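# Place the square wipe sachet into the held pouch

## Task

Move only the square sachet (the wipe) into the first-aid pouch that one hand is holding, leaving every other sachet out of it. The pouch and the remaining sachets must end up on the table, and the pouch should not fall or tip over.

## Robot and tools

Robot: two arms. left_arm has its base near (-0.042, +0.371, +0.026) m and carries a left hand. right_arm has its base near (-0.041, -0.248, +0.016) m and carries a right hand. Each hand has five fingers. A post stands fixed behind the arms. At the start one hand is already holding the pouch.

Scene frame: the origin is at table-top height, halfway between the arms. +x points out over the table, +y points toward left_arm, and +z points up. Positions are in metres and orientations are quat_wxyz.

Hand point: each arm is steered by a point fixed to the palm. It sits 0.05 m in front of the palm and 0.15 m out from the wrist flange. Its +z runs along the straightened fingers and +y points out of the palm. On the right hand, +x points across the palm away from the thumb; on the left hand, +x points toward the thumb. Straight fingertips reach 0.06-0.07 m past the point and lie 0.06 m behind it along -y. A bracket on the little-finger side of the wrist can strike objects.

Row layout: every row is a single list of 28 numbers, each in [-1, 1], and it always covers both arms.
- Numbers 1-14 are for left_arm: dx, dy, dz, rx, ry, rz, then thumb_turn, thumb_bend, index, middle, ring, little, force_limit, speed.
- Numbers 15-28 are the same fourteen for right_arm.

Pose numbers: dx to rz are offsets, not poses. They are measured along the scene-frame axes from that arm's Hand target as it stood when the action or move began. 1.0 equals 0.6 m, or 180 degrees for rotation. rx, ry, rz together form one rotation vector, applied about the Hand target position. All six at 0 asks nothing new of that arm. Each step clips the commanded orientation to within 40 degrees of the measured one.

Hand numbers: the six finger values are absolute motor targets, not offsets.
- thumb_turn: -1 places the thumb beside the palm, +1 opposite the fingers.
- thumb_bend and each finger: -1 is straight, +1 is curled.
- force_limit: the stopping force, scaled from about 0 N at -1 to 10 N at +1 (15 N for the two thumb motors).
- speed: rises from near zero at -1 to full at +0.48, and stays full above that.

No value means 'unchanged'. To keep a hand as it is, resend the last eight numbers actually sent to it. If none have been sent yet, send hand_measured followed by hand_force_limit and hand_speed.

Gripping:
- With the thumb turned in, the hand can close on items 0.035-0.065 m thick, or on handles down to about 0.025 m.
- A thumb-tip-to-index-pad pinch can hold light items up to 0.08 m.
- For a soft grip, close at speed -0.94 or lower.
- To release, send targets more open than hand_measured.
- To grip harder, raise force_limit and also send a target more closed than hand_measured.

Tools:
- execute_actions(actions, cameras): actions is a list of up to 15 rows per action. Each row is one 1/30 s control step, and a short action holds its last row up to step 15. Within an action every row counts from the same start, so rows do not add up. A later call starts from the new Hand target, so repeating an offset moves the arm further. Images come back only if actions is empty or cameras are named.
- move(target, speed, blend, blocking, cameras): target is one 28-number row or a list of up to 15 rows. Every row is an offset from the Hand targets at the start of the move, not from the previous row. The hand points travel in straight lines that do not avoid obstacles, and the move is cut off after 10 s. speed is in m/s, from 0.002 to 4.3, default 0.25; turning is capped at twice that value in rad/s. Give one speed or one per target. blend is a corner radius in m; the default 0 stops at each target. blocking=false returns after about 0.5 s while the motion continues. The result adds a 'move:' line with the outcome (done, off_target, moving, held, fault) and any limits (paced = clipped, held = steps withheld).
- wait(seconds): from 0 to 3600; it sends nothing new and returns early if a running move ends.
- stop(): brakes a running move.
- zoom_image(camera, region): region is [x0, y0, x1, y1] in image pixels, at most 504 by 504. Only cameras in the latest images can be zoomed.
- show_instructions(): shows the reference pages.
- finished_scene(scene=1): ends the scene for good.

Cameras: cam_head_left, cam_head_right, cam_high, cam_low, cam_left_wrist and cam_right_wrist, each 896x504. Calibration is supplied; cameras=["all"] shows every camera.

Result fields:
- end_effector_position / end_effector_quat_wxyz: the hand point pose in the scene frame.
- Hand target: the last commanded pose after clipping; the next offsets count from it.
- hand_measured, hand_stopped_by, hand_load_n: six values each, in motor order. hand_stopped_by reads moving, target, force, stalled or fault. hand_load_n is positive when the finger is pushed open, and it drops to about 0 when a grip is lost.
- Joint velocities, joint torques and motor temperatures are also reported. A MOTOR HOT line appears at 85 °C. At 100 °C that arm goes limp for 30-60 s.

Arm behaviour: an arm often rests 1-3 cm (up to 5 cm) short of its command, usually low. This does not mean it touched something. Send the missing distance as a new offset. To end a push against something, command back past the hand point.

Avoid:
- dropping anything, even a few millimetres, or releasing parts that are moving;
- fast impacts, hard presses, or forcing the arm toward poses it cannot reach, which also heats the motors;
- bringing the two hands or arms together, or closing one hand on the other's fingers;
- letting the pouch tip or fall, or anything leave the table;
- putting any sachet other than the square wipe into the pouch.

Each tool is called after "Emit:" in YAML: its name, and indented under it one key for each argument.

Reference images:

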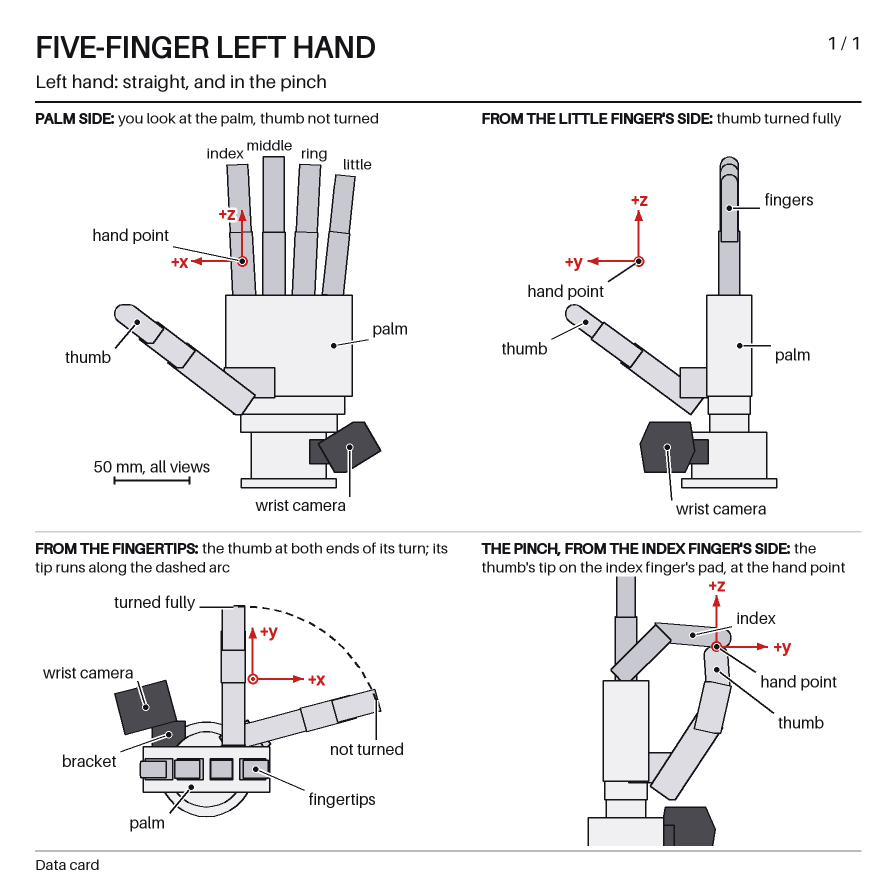

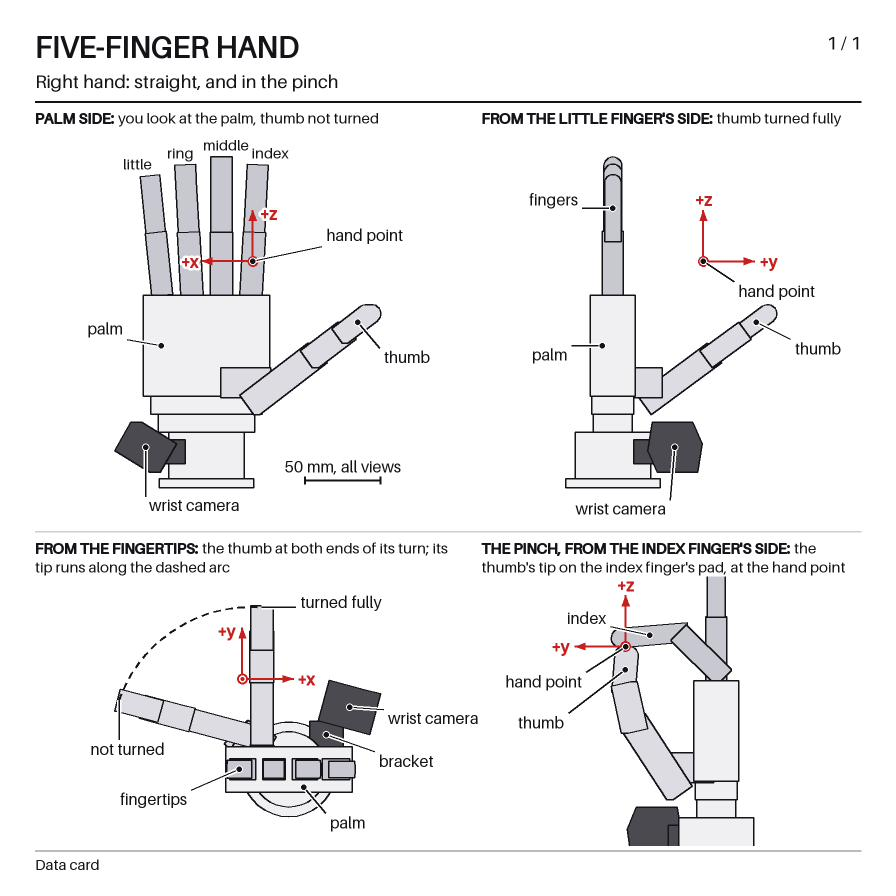

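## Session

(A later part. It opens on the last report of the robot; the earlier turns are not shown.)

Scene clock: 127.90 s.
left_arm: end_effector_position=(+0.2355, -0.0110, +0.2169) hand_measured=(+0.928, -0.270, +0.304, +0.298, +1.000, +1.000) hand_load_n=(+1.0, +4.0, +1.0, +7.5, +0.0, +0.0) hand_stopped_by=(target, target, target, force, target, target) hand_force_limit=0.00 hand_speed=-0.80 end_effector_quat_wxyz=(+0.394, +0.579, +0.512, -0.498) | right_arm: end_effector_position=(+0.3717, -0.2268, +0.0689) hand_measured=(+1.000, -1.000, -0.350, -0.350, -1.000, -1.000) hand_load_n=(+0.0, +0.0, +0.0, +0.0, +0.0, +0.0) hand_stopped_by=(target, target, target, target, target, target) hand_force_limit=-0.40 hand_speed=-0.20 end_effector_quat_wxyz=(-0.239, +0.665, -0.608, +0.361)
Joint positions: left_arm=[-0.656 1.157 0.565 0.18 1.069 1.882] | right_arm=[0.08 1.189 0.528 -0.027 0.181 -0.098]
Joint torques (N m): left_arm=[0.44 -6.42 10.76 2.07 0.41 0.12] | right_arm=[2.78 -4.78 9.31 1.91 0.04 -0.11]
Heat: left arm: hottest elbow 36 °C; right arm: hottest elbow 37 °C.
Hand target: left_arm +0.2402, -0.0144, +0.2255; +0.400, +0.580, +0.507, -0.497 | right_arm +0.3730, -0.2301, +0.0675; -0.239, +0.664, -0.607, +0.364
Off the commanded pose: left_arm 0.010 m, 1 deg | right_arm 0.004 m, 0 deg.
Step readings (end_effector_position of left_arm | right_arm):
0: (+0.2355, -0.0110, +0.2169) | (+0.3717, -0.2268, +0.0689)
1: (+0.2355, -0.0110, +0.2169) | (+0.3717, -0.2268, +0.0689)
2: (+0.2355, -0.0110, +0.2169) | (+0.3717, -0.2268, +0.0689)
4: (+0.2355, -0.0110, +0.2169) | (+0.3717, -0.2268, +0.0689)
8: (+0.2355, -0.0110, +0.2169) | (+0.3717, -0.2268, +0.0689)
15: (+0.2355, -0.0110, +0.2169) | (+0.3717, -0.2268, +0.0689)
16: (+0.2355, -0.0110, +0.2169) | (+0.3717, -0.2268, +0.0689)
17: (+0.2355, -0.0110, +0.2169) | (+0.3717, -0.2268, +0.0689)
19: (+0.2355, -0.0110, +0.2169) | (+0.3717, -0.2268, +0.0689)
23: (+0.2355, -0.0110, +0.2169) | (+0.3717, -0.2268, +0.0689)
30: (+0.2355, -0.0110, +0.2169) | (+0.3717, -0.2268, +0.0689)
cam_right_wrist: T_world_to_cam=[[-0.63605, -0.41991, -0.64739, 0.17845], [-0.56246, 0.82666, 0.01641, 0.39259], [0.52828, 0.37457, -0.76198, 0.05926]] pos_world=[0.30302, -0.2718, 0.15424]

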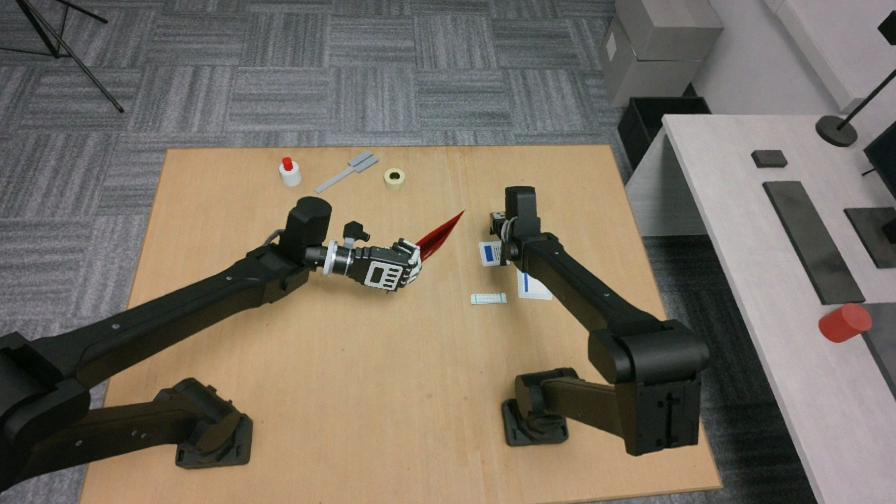

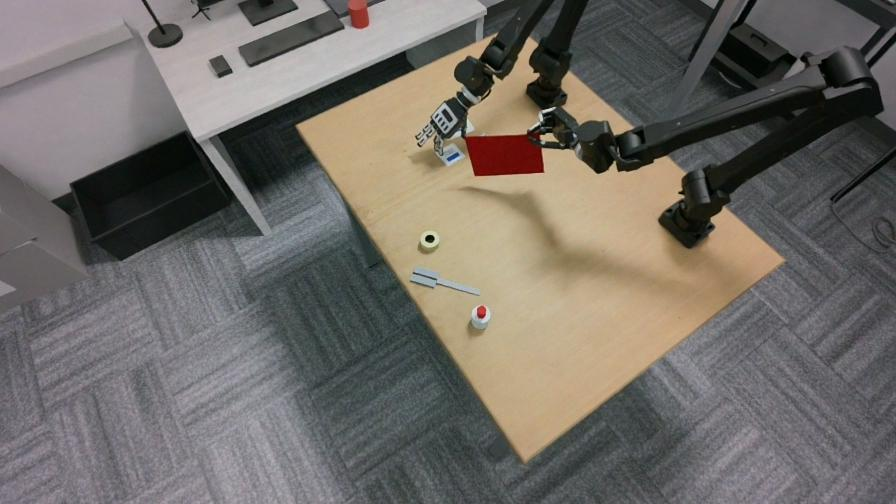

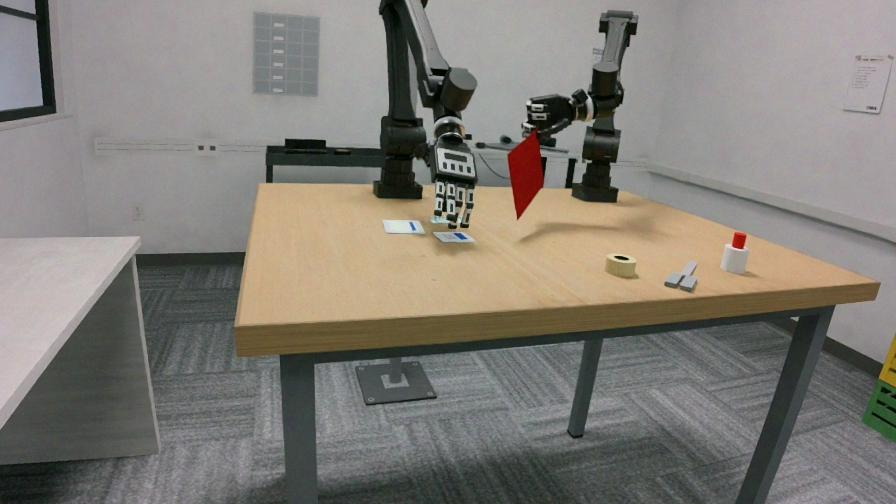

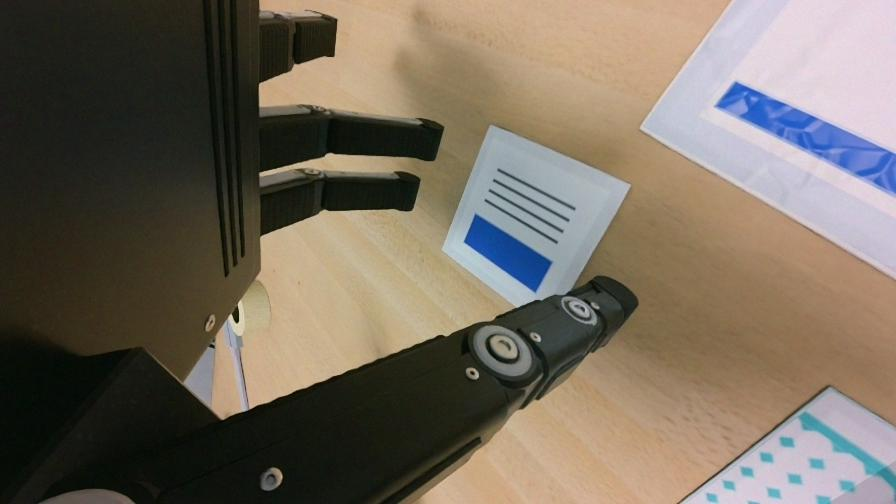

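Emit:
move:
  target: [0,0,0,0,0,0,0.928,-0.268,0.304,0.298,1.0,1.0,0.0,-0.8,0.012,-0.007,-0.03,-0.0167,0,0.0167,1.0,-1.0,-0.35,-0.35,-1.0,-1.0,-0.4,-0.2]
  speed: 0.08
  cameras: ["cam_head_left","cam_high","cam_low","cam_right_wrist"]

Emit:
zoom_image:
  camera: "cam_low"
  region: [400, 160, 500, 260]

Emit:
zoom_image:
  camera: "cam_high"
  region: [410, 90, 490, 180]

Emit:
zoom_image:
  camera: "cam_head_left"
  region: [460, 180, 560, 280]

Emit:
zoom_image:
  camera: "cam_right_wrist"
  region: [360, 80, 700, 360]

Scene clock: 157.30 s.
left_arm: end_effector_position=(+0.2355, -0.0110, +0.2169) hand_measured=(+0.928, -0.270, +0.304, +0.298, +1.000, +1.000) hand_load_n=(+1.0, +4.0, +1.0, +8.0, +0.0, +0.0) hand_stopped_by=(target, target, target, force, target, target) hand_force_limit=0.00 hand_speed=-0.80 end_effector_quat_wxyz=(+0.394, +0.579, +0.512, -0.498) | right_arm: end_effector_position=(+0.3810, -0.2303, +0.0542) hand_measured=(+1.000, -1.000, -0.350, -0.350, -1.000, -1.000) hand_load_n=(+0.0, +0.0, +0.0, +0.0, +0.0, +0.0) hand_stopped_by=(target, target, target, target, target, target) hand_force_limit=-0.40 hand_speed=-0.20 end_effector_quat_wxyz=(-0.234, +0.685, -0.580, +0.372)
Joint positions: left_arm=[-0.656 1.157 0.565 0.18 1.069 1.882] | right_arm=[0.076 1.254 0.521 0.062 0.169 -0.175]
Joint torques (N m): left_arm=[0.44 -6.42 10.77 2.07 0.41 0.12] | right_arm=[2.49 -4.89 8.51 2.03 0 -0.15]
Motor temperatures (°C): left_arm=[28 29 36 24 28 27] | right_arm=[26 27 33 28 28 25]
Heat: left arm: hottest elbow 36 °C; right arm: hottest elbow 33 °C.
Hand target: left_arm +0.2402, -0.0144, +0.2255; +0.400, +0.580, +0.507, -0.497 | right_arm +0.3801, -0.2341, +0.0495; -0.231, +0.686, -0.580, +0.373
Off the commanded pose: left_arm 0.010 m, 1 deg | right_arm 0.006 m, 0 deg.
move: done
cam_right_wrist: T_world_to_cam=[[-0.60704, -0.48503, -0.62948, 0.1464], [-0.60524, 0.7955, -0.02929, 0.41253], [0.51496, 0.3632, -0.77647, 0.04773]] pos_world=[0.31398, -0.27449, 0.1413]

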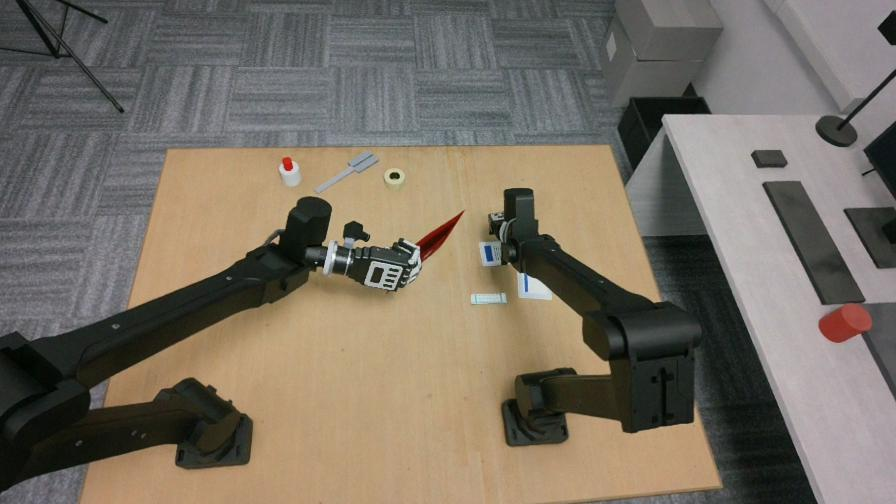

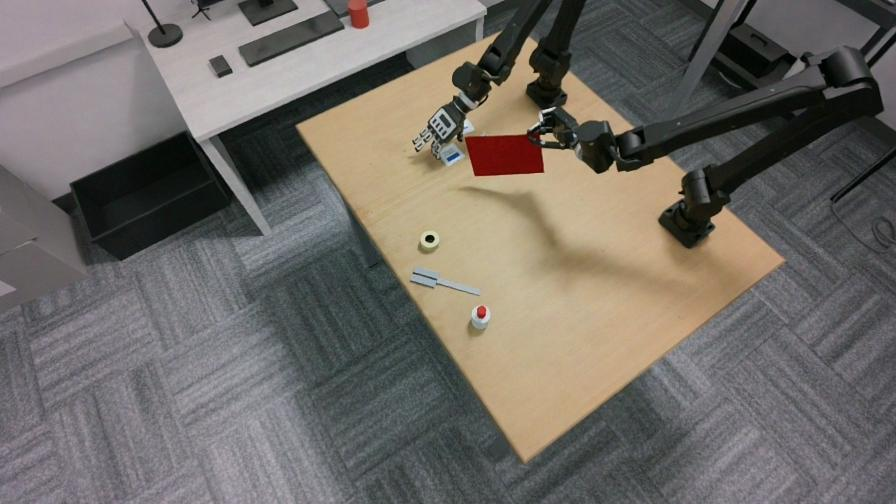

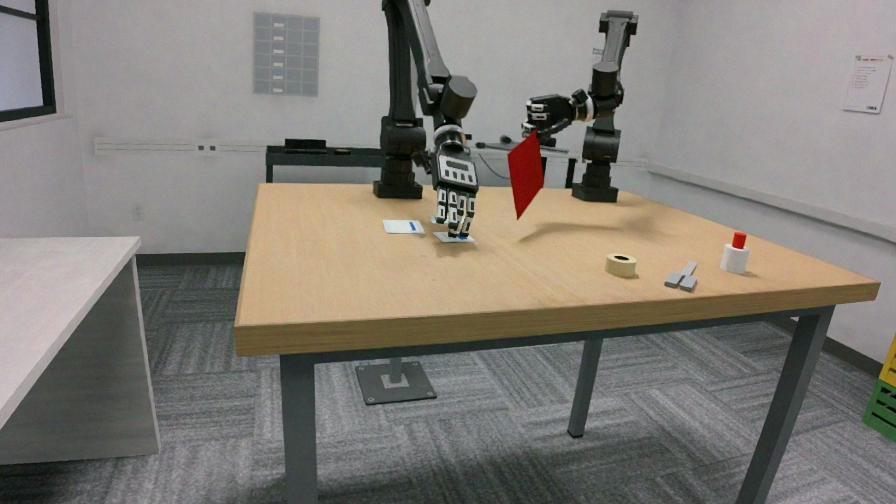

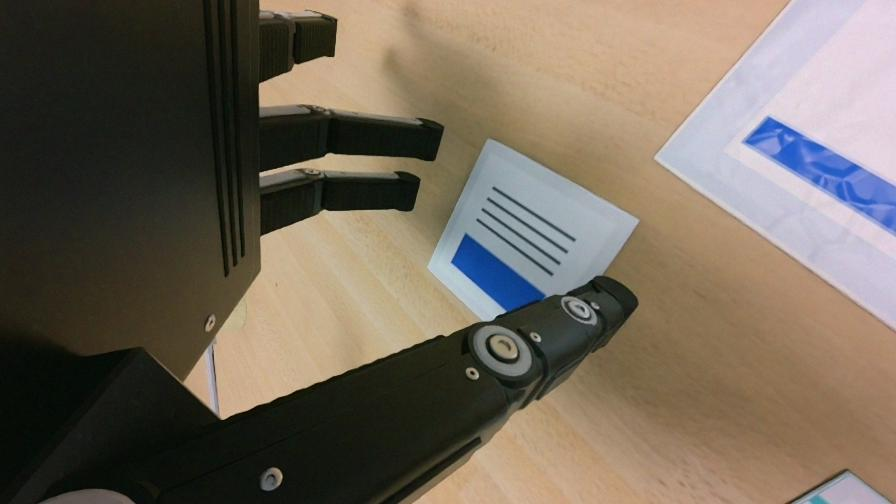

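Scaled by 5.040 from the camera's image (finer frame: 1280x720).

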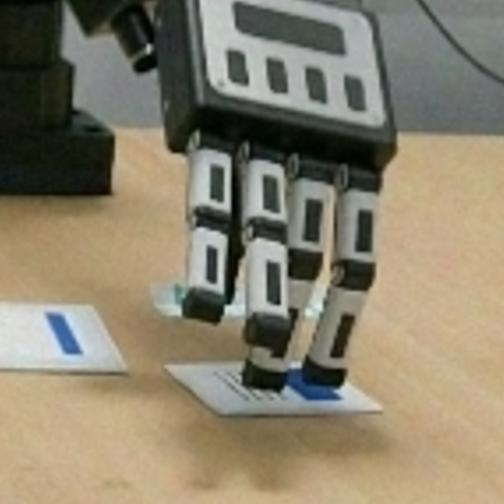

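Scaled by 5.600 from the camera's image (finer frame: 1280x720).

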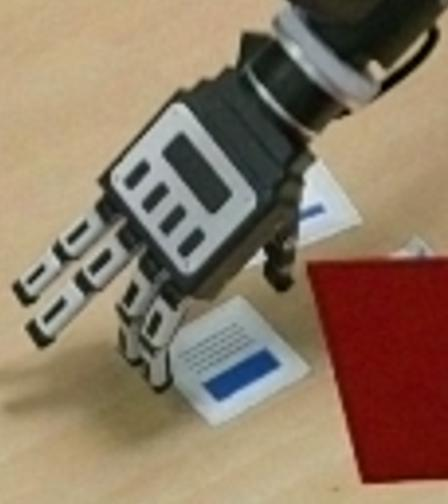

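Scaled by 5.040 from the camera's image (finer frame: 1280x720).

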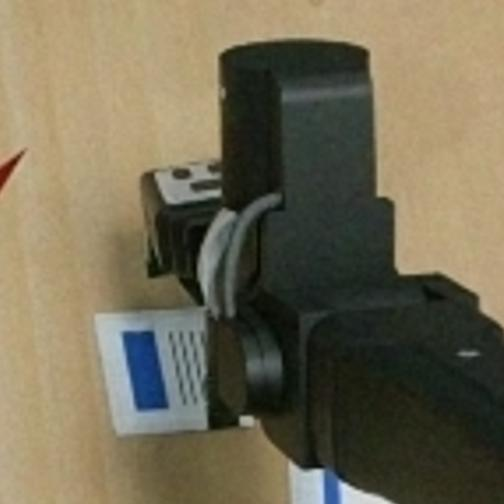

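Scaled by 1.482 from the camera's image (finer frame: 1280x720).

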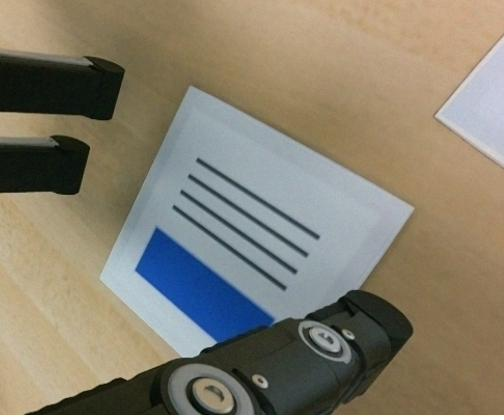

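Emit:
move:
  target: [0,0,0,0,0,0,0.928,-0.268,0.304,0.298,1.0,1.0,0.0,-0.8,0,0,-0.02,0,-0.0211,0,1.0,-1.0,-0.35,-0.35,-1.0,-1.0,-0.4,-0.2]
  speed: 0.05
  cameras: ["cam_high","cam_low","cam_right_wrist"]

Emit:
zoom_image:
  camera: "cam_low"
  region: [400, 160, 500, 260]

Emit:
zoom_image:
  camera: "cam_high"
  region: [410, 90, 490, 180]

Emit:
zoom_image:
  camera: "cam_right_wrist"
  region: [360, 80, 700, 360]

Scene clock: 185.83 s.
left_arm: end_effector_position=(+0.2355, -0.0110, +0.2169) hand_measured=(+0.928, -0.270, +0.304, +0.298, +1.000, +1.000) hand_load_n=(+1.5, +3.5, +1.0, +7.5, +0.0, +0.0) hand_stopped_by=(target, target, target, force, target, target) hand_force_limit=0.00 hand_speed=-0.80 end_effector_quat_wxyz=(+0.394, +0.579, +0.512, -0.498) | right_arm: end_effector_position=(+0.3819, -0.2304, +0.0427) hand_measured=(+1.000, -1.000, -0.350, -0.350, -1.000, -1.000) hand_load_n=(+0.0, +0.0, +0.0, +0.0, +0.0, +0.0) hand_stopped_by=(target, target, target, target, target, target) hand_force_limit=-0.40 hand_speed=-0.20 end_effector_quat_wxyz=(-0.255, +0.673, -0.572, +0.394)
Joint positions: left_arm=[-0.656 1.157 0.565 0.18 1.069 1.882] | right_arm=[0.076 1.283 0.458 0.222 0.169 -0.177]
Joint torques (N m): left_arm=[0.44 -6.42 10.77 2.07 0.41 0.12] | right_arm=[2.78 -4.42 7.9 2.09 0.18 -0.13]
Heat: left arm: hottest elbow 37 °C; right arm: hottest elbow 32 °C.
Hand target: left_arm +0.2402, -0.0144, +0.2255; +0.400, +0.580, +0.507, -0.497 | right_arm +0.3802, -0.2341, +0.0375; -0.250, +0.674, -0.572, +0.396
Off the commanded pose: left_arm 0.010 m, 1 deg | right_arm 0.007 m, 1 deg.
move: done
cam_right_wrist: T_world_to_cam=[[-0.56221, -0.48409, -0.6705, 0.12449], [-0.60319, 0.79469, -0.06798, 0.41345], [0.56575, 0.36622, -0.73879, 0.01804]] pos_world=[0.30917, -0.27491, 0.12491]

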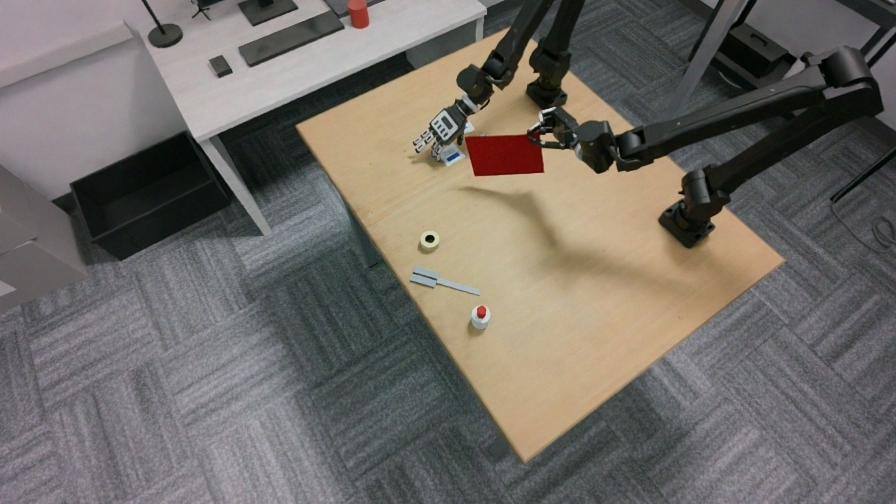

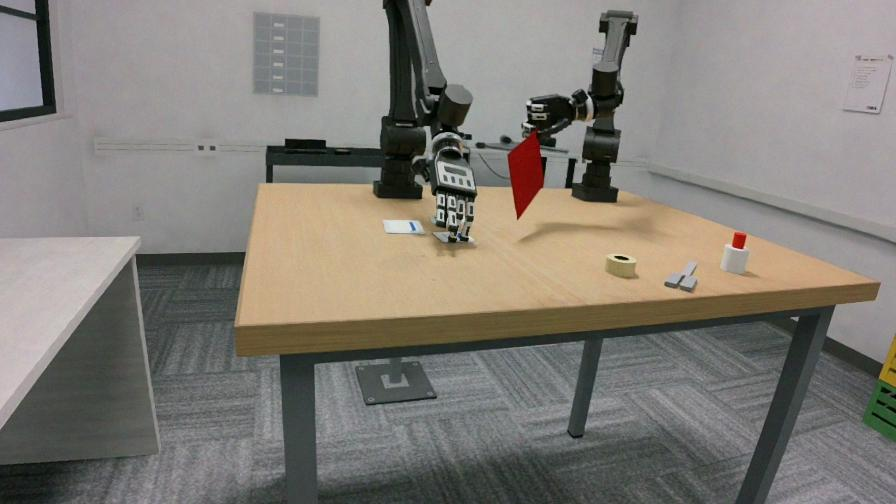

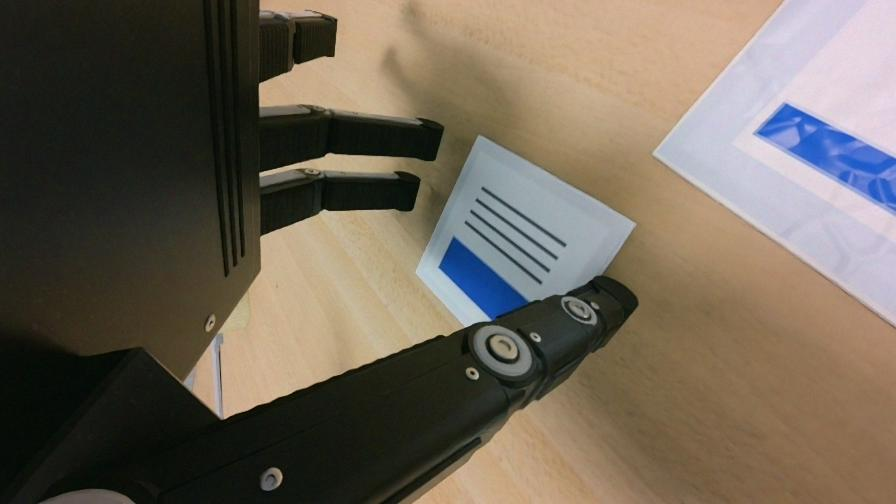

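Scaled by 5.040 from the camera's image (finer frame: 1280x720).

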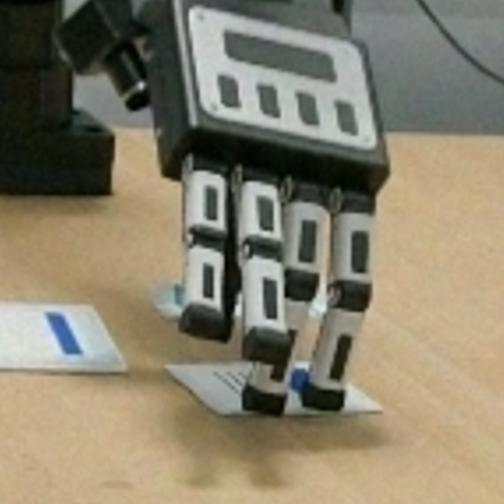

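Scaled by 5.600 from the camera's image (finer frame: 1280x720).

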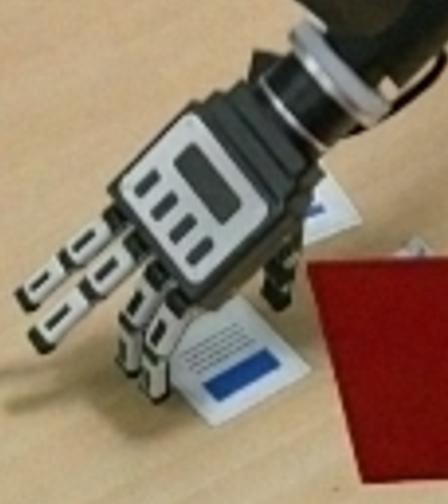

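Scaled by 1.482 from the camera's image (finer frame: 1280x720).

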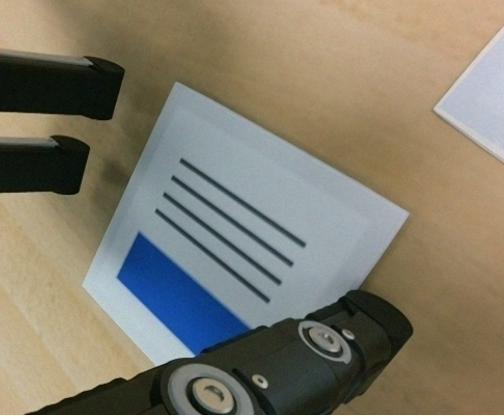

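Emit:
move:
  target: [0,0,0,0,0,0,0.928,-0.268,0.304,0.298,1.0,1.0,0.0,-0.8,0,0,-0.0075,0,0,0,1.0,-1.0,-0.35,-0.35,-1.0,-1.0,-0.4,-0.2]
  speed: 0.03
  cameras: ["cam_low","cam_right_wrist"]

Emit:
zoom_image:
  camera: "cam_low"
  region: [420, 200, 490, 260]

Scene clock: 193.53 s.
left_arm: end_effector_position=(+0.2355, -0.0110, +0.2169) hand_measured=(+0.928, -0.270, +0.304, +0.298, +1.000, +1.000) hand_load_n=(+1.5, +4.0, +1.0, +8.0, +0.5, +0.0) hand_stopped_by=(target, target, target, force, target, target) hand_force_limit=0.00 hand_speed=-0.80 end_effector_quat_wxyz=(+0.394, +0.579, +0.512, -0.498) | right_arm: end_effector_position=(+0.3817, -0.2304, +0.0380) hand_measured=(+1.000, -1.000, -0.350, -0.350, -1.000, -1.000) hand_load_n=(+0.5, +0.0, +0.0, +0.0, +0.0, +0.0) hand_stopped_by=(target, target, target, target, target, target) hand_force_limit=-0.40 hand_speed=-0.20 end_effector_quat_wxyz=(-0.255, +0.673, -0.572, +0.394)
Joint positions: left_arm=[-0.656 1.157 0.565 0.18 1.069 1.882] | right_arm=[0.076 1.297 0.452 0.241 0.169 -0.177]
Joint torques (N m): left_arm=[0.38 -6.48 10.77 2.07 0.41 0.12] | right_arm=[2.61 -4.42 7.79 2.11 0.17 -0.13]
Heat: left arm: hottest elbow 37 °C; right arm: hottest elbow 32 °C.
Hand target: left_arm +0.2402, -0.0144, +0.2255; +0.400, +0.580, +0.507, -0.497 | right_arm +0.3801, -0.2341, +0.0329; -0.250, +0.674, -0.572, +0.396
Off the commanded pose: left_arm 0.010 m, 1 deg | right_arm 0.006 m, 1 deg.
move: done
cam_right_wrist: T_world_to_cam=[[-0.56274, -0.48413, -0.67003, 0.12139], [-0.60323, 0.7947, -0.06758, 0.41298], [0.56519, 0.36615, -0.73925, 0.01496]] pos_world=[0.30898, -0.27491, 0.12031]

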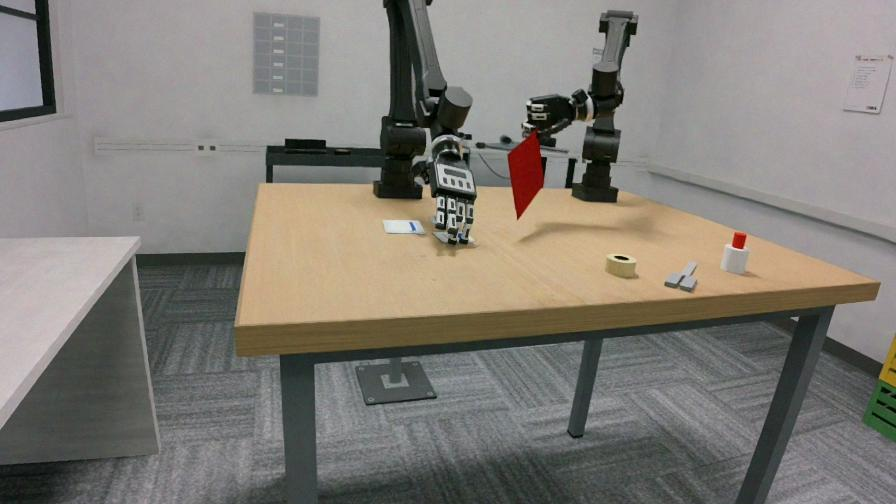

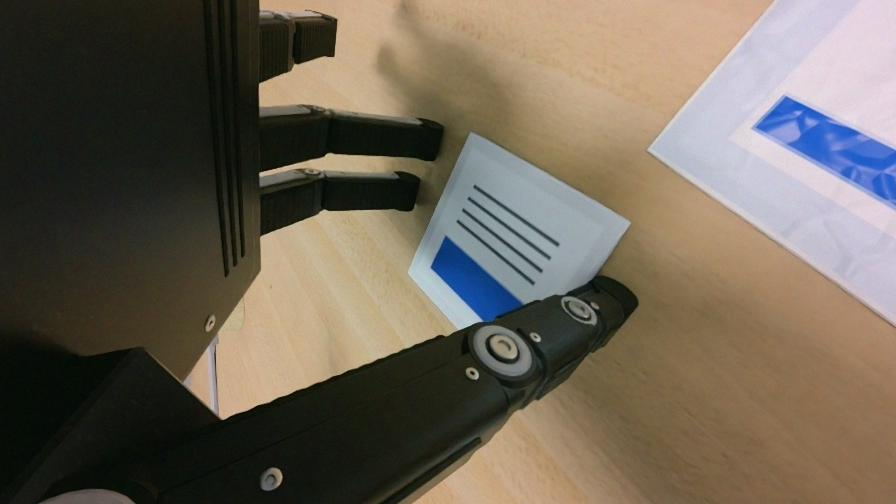

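Scaled by 7.200 from the camera's image (finer frame: 1280x720).

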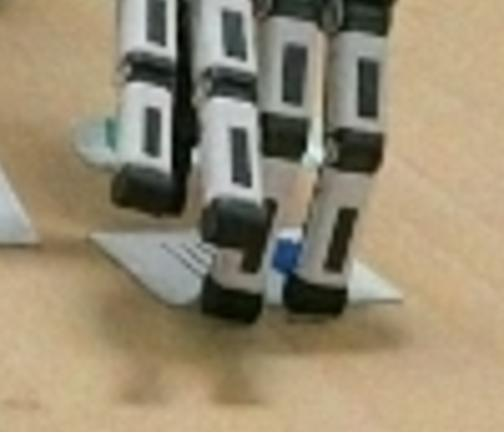

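Emit:
move:
  target: [0,0,0,0,0,0,0.928,-0.268,0.304,0.298,1.0,1.0,0.0,-0.8,0,0,-0.004,0,0,0,1.0,-1.0,-0.35,-0.35,-1.0,-1.0,-0.4,-0.2]
  speed: 0.03
  cameras: ["cam_low","cam_right_wrist"]

Emit:
zoom_image:
  camera: "cam_low"
  region: [420, 200, 490, 260]

Scene clock: 196.23 s.
left_arm: end_effector_position=(+0.2355, -0.0110, +0.2169) hand_measured=(+0.928, -0.270, +0.304, +0.298, +1.000, +1.000) hand_load_n=(+1.5, +4.0, +1.0, +7.5, +0.0, +0.0) hand_stopped_by=(target, target, target, force, target, target) hand_force_limit=0.00 hand_speed=-0.80 end_effector_quat_wxyz=(+0.394, +0.579, +0.512, -0.498) | right_arm: end_effector_position=(+0.3833, -0.2303, +0.0373) hand_measured=(+1.000, -1.000, -0.350, -0.350, -1.000, -1.000) hand_load_n=(+0.0, +0.0, +0.0, +0.0, +0.0, -0.5) hand_stopped_by=(target, target, target, target, target, target) hand_force_limit=-0.40 hand_speed=-0.20 end_effector_quat_wxyz=(-0.256, +0.672, -0.572, +0.396)
Joint positions: left_arm=[-0.656 1.157 0.565 0.18 1.069 1.882] | right_arm=[0.076 1.304 0.452 0.253 0.169 -0.177]
Joint torques (N m): left_arm=[0.44 -6.42 10.76 2.07 0.41 0.12] | right_arm=[2.9 -4.6 7.42 1.94 0.16 -0.13]
Heat: left arm: hottest elbow 37 °C; right arm: hottest elbow 32 °C.
Hand target: left_arm +0.2402, -0.0144, +0.2255; +0.400, +0.580, +0.507, -0.497 | right_arm +0.3800, -0.2341, +0.0304; -0.250, +0.674, -0.572, +0.396
Off the commanded pose: left_arm 0.010 m, 1 deg | right_arm 0.008 m, 1 deg.
move: done
cam_right_wrist: T_world_to_cam=[[-0.55963, -0.48391, -0.6728, 0.12084], [-0.60293, 0.79471, -0.07008, 0.41381], [0.56859, 0.36643, -0.7365, 0.01207]] pos_world=[0.31026, -0.27481, 0.11919]

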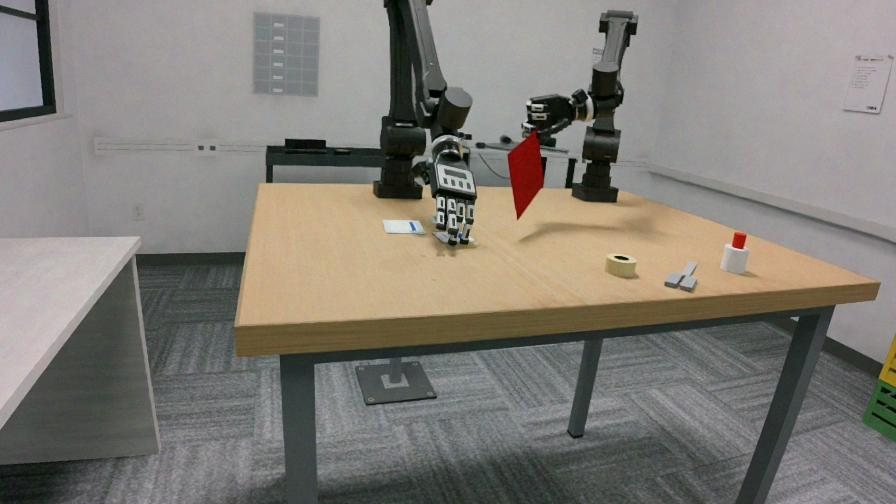

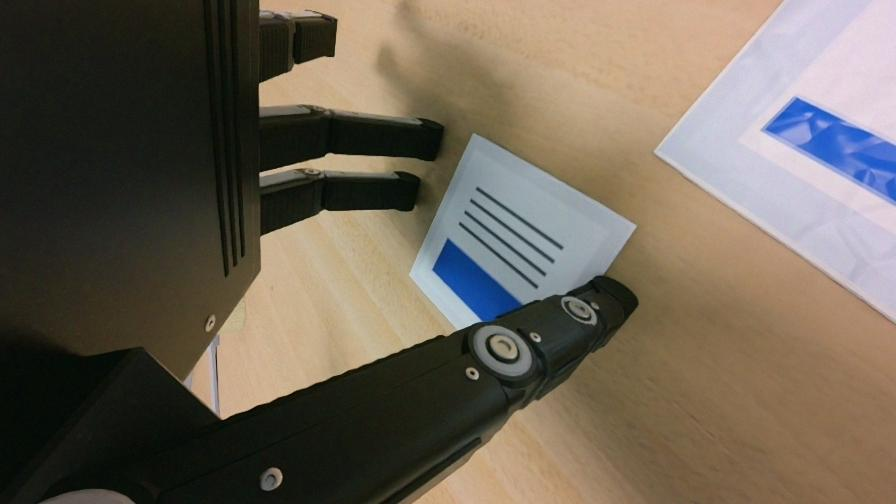

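Scaled by 7.200 from the camera's image (finer frame: 1280x720).

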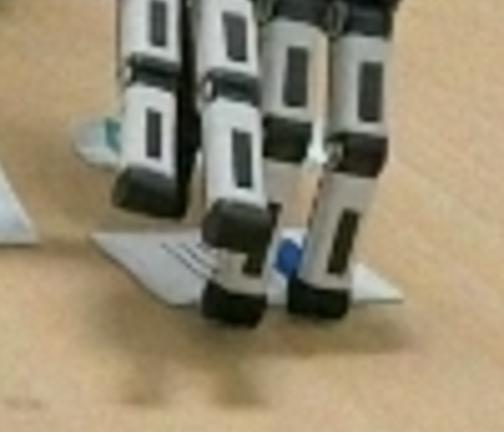

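Emit:
execute_actions:
  actions:
    - [[0,0,0,0,0,0,0.928,-0.268,0.304,0.298,1.0,1.0,0.0,-0.8,0,0,0.0,0,0,0,1.0,-1.0,-0.2,-0.2,-1.0,-1.0,-0.7,-0.8]]
    - [[0,0,0,0,0,0,0.928,-0.268,0.304,0.298,1.0,1.0,0.0,-0.8,0,0,0.0,0,0,0,1.0,-1.0,-0.2,-0.2,-1.0,-1.0,-0.7,-0.8]]
  cameras: ["cam_low","cam_right_wrist"]

Emit:
zoom_image:
  camera: "cam_low"
  region: [420, 200, 490, 260]

Scene clock: 200.70 s.
left_arm: end_effector_position=(+0.2355, -0.0110, +0.2169) hand_measured=(+0.928, -0.270, +0.304, +0.298, +1.000, +1.000) hand_load_n=(+1.0, +4.0, +1.5, +7.5, +0.0, +0.0) hand_stopped_by=(target, target, target, force, target, target) hand_force_limit=0.00 hand_speed=-0.80 end_effector_quat_wxyz=(+0.394, +0.579, +0.512, -0.498) | right_arm: end_effector_position=(+0.3835, -0.2303, +0.0375) hand_measured=(+1.000, -1.000, -0.200, -0.200, -1.000, -1.000) hand_load_n=(+0.0, +0.0, +0.0, +0.0, +0.0, -0.5) hand_stopped_by=(target, target, target, target, target, target) hand_force_limit=-0.70 hand_speed=-0.80 end_effector_quat_wxyz=(-0.256, +0.671, -0.571, +0.396)
Joint positions: left_arm=[-0.656 1.157 0.565 0.18 1.069 1.882] | right_arm=[0.076 1.304 0.452 0.254 0.169 -0.177]
Joint torques (N m): left_arm=[0.38 -6.42 10.76 2.07 0.41 0.12] | right_arm=[2.55 -4.89 7.43 2.02 0.17 -0.15]
Heat: left arm: hottest elbow 37 °C; right arm: hottest elbow 32 °C.
Hand target: left_arm +0.2402, -0.0144, +0.2255; +0.400, +0.580, +0.507, -0.497 | right_arm +0.3801, -0.2341, +0.0305; -0.250, +0.674, -0.572, +0.396
Off the commanded pose: left_arm 0.010 m, 1 deg | right_arm 0.009 m, 1 deg.
Step readings (end_effector_position of left_arm | right_arm):
0: (+0.2355, -0.0110, +0.2169) | (+0.3833, -0.2303, +0.0373)
1: (+0.2355, -0.0110, +0.2169) | (+0.3833, -0.2303, +0.0373)
2: (+0.2355, -0.0110, +0.2169) | (+0.3833, -0.2303, +0.0373)
4: (+0.2355, -0.0110, +0.2169) | (+0.3833, -0.2303, +0.0373)
8: (+0.2355, -0.0110, +0.2169) | (+0.3834, -0.2303, +0.0375)
15: (+0.2355, -0.0110, +0.2169) | (+0.3835, -0.2303, +0.0375)
16: (+0.2355, -0.0110, +0.2169) | (+0.3835, -0.2303, +0.0375)
17: (+0.2355, -0.0110, +0.2169) | (+0.3835, -0.2303, +0.0375)
19: (+0.2355, -0.0110, +0.2169) | (+0.3835, -0.2303, +0.0375)
23: (+0.2355, -0.0110, +0.2169) | (+0.3835, -0.2303, +0.0375)
30: (+0.2355, -0.0110, +0.2169) | (+0.3835, -0.2303, +0.0375)
cam_right_wrist: T_world_to_cam=[[-0.5589, -0.48383, -0.67345, 0.1209], [-0.60281, 0.79474, -0.0707, 0.41393], [0.56943, 0.36645, -0.73584, 0.01183]] pos_world=[0.31036, -0.27481, 0.11939]

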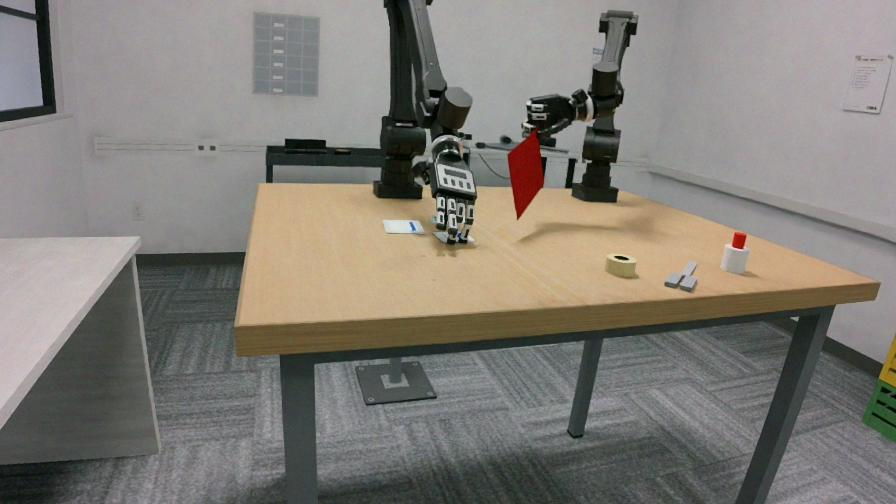

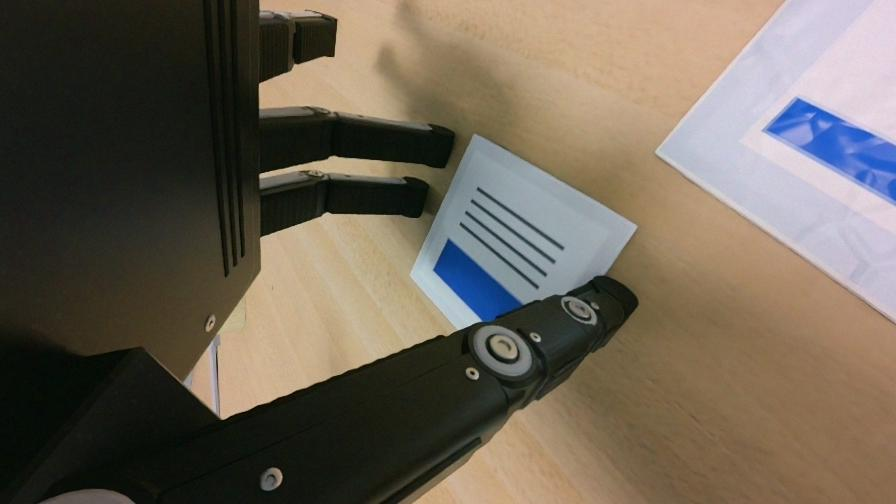

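Scaled by 7.200 from the camera's image (finer frame: 1280x720).

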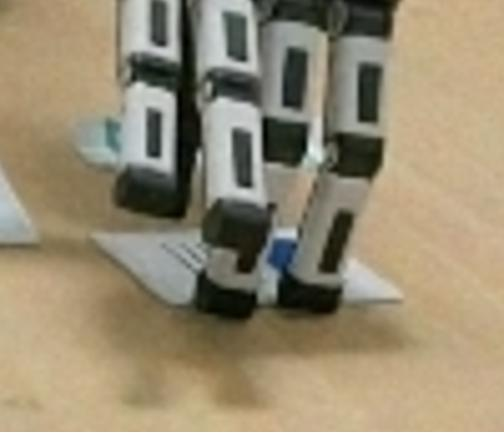

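Emit:
execute_actions:
  actions:
    - [[0,0,0,0,0,0,0.928,-0.268,0.304,0.298,1.0,1.0,0.0,-0.8,0,0,0.0,0,0,0,1.0,-1.0,-0.1,-0.1,-1.0,-1.0,-0.7,-0.85]]
    - [[0,0,0,0,0,0,0.928,-0.268,0.304,0.298,1.0,1.0,0.0,-0.8,0,0,0.0,0,0,0,1.0,-1.0,-0.1,-0.1,-1.0,-1.0,-0.7,-0.85]]
  cameras: ["cam_low","cam_right_wrist"]

Emit:
zoom_image:
  camera: "cam_low"
  region: [420, 200, 490, 260]

Emit:
zoom_image:
  camera: "cam_right_wrist"
  region: [380, 80, 680, 350]

Scene clock: 205.37 s.
left_arm: end_effector_position=(+0.2355, -0.0110, +0.2169) hand_measured=(+0.928, -0.270, +0.304, +0.298, +1.000, +1.000) hand_load_n=(+1.5, +4.0, +1.5, +7.5, +0.0, +0.0) hand_stopped_by=(target, target, target, force, target, target) hand_force_limit=0.00 hand_speed=-0.80 end_effector_quat_wxyz=(+0.394, +0.579, +0.512, -0.498) | right_arm: end_effector_position=(+0.3835, -0.2303, +0.0374) hand_measured=(+1.000, -1.000, -0.100, -0.100, -1.000, -1.000) hand_load_n=(+0.0, -0.5, +0.0, +0.0, -0.5, +0.0) hand_stopped_by=(target, target, target, target, target, target) hand_force_limit=-0.70 hand_speed=-0.85 end_effector_quat_wxyz=(-0.256, +0.672, -0.572, +0.396)
Joint positions: left_arm=[-0.656 1.157 0.565 0.18 1.069 1.882] | right_arm=[0.076 1.305 0.452 0.254 0.169 -0.177]
Joint torques (N m): left_arm=[0.44 -6.42 10.77 2.07 0.41 0.12] | right_arm=[2.55 -4.54 7.38 1.99 0.16 -0.13]
Heat: left arm: hottest elbow 37 °C; right arm: hottest elbow 31 °C.
Hand target: left_arm +0.2402, -0.0144, +0.2255; +0.400, +0.580, +0.507, -0.497 | right_arm +0.3801, -0.2341, +0.0304; -0.250, +0.674, -0.572, +0.396
Off the commanded pose: left_arm 0.010 m, 1 deg | right_arm 0.009 m, 1 deg.
Step readings (end_effector_position of left_arm | right_arm):
0: (+0.2355, -0.0110, +0.2169) | (+0.3835, -0.2303, +0.0375)
1: (+0.2355, -0.0110, +0.2169) | (+0.3835, -0.2303, +0.0375)
2: (+0.2355, -0.0110, +0.2169) | (+0.3835, -0.2303, +0.0375)
4: (+0.2355, -0.0110, +0.2169) | (+0.3835, -0.2303, +0.0375)
8: (+0.2355, -0.0110, +0.2169) | (+0.3835, -0.2303, +0.0375)
15: (+0.2355, -0.0110, +0.2169) | (+0.3835, -0.2303, +0.0374)
16: (+0.2355, -0.0110, +0.2169) | (+0.3835, -0.2303, +0.0374)
17: (+0.2355, -0.0110, +0.2169) | (+0.3835, -0.2303, +0.0374)
19: (+0.2355, -0.0110, +0.2169) | (+0.3835, -0.2303, +0.0374)
23: (+0.2355, -0.0110, +0.2169) | (+0.3835, -0.2303, +0.0374)
30: (+0.2355, -0.0110, +0.2169) | (+0.3835, -0.2303, +0.0374)
cam_right_wrist: T_world_to_cam=[[-0.55919, -0.48387, -0.67319, 0.12082], [-0.60286, 0.79473, -0.07046, 0.4139], [0.5691, 0.36644, -0.73611, 0.01181]] pos_world=[0.31036, -0.27481, 0.11919]

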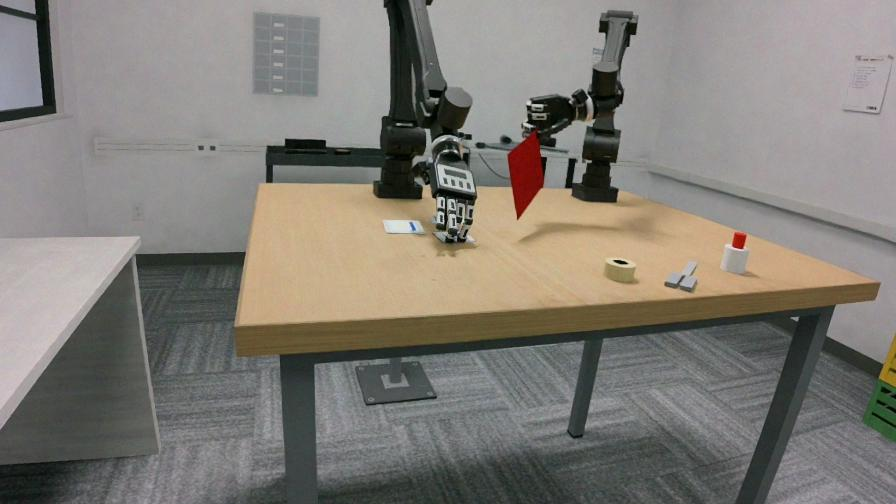

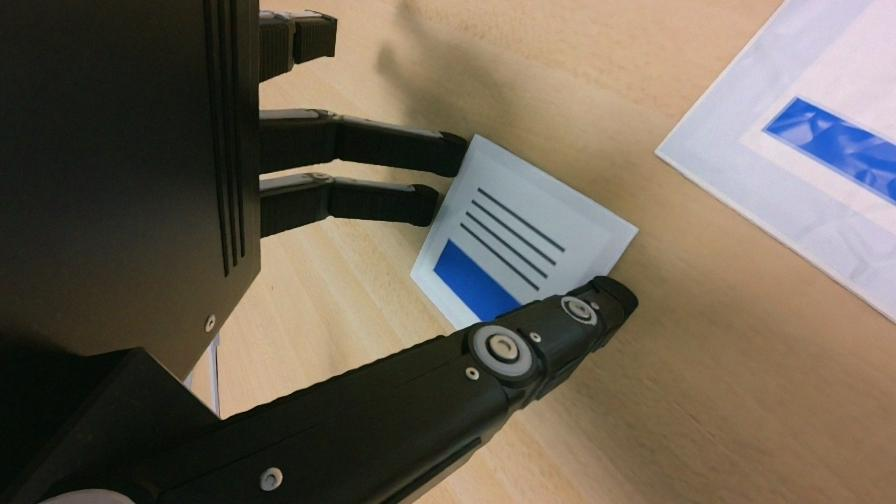

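Scaled by 7.200 from the camera's image (finer frame: 1280x720).

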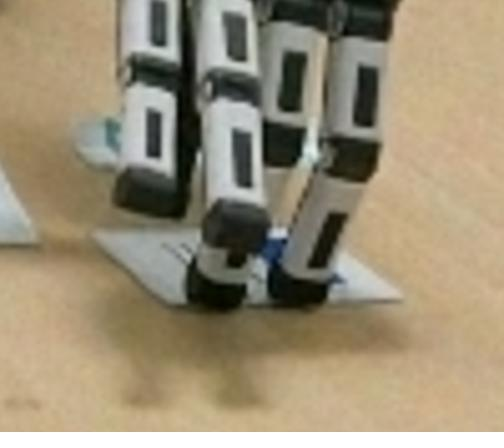

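Scaled by 1.680 from the camera's image (finer frame: 1280x720).

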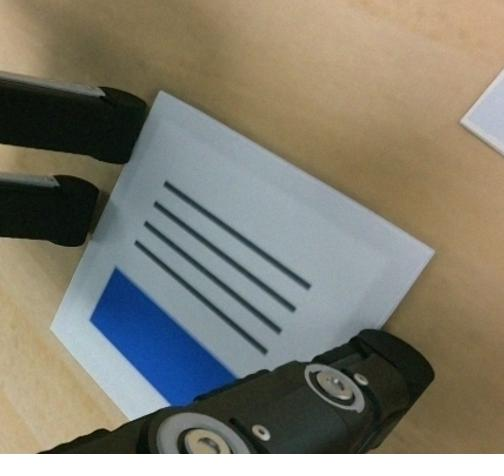

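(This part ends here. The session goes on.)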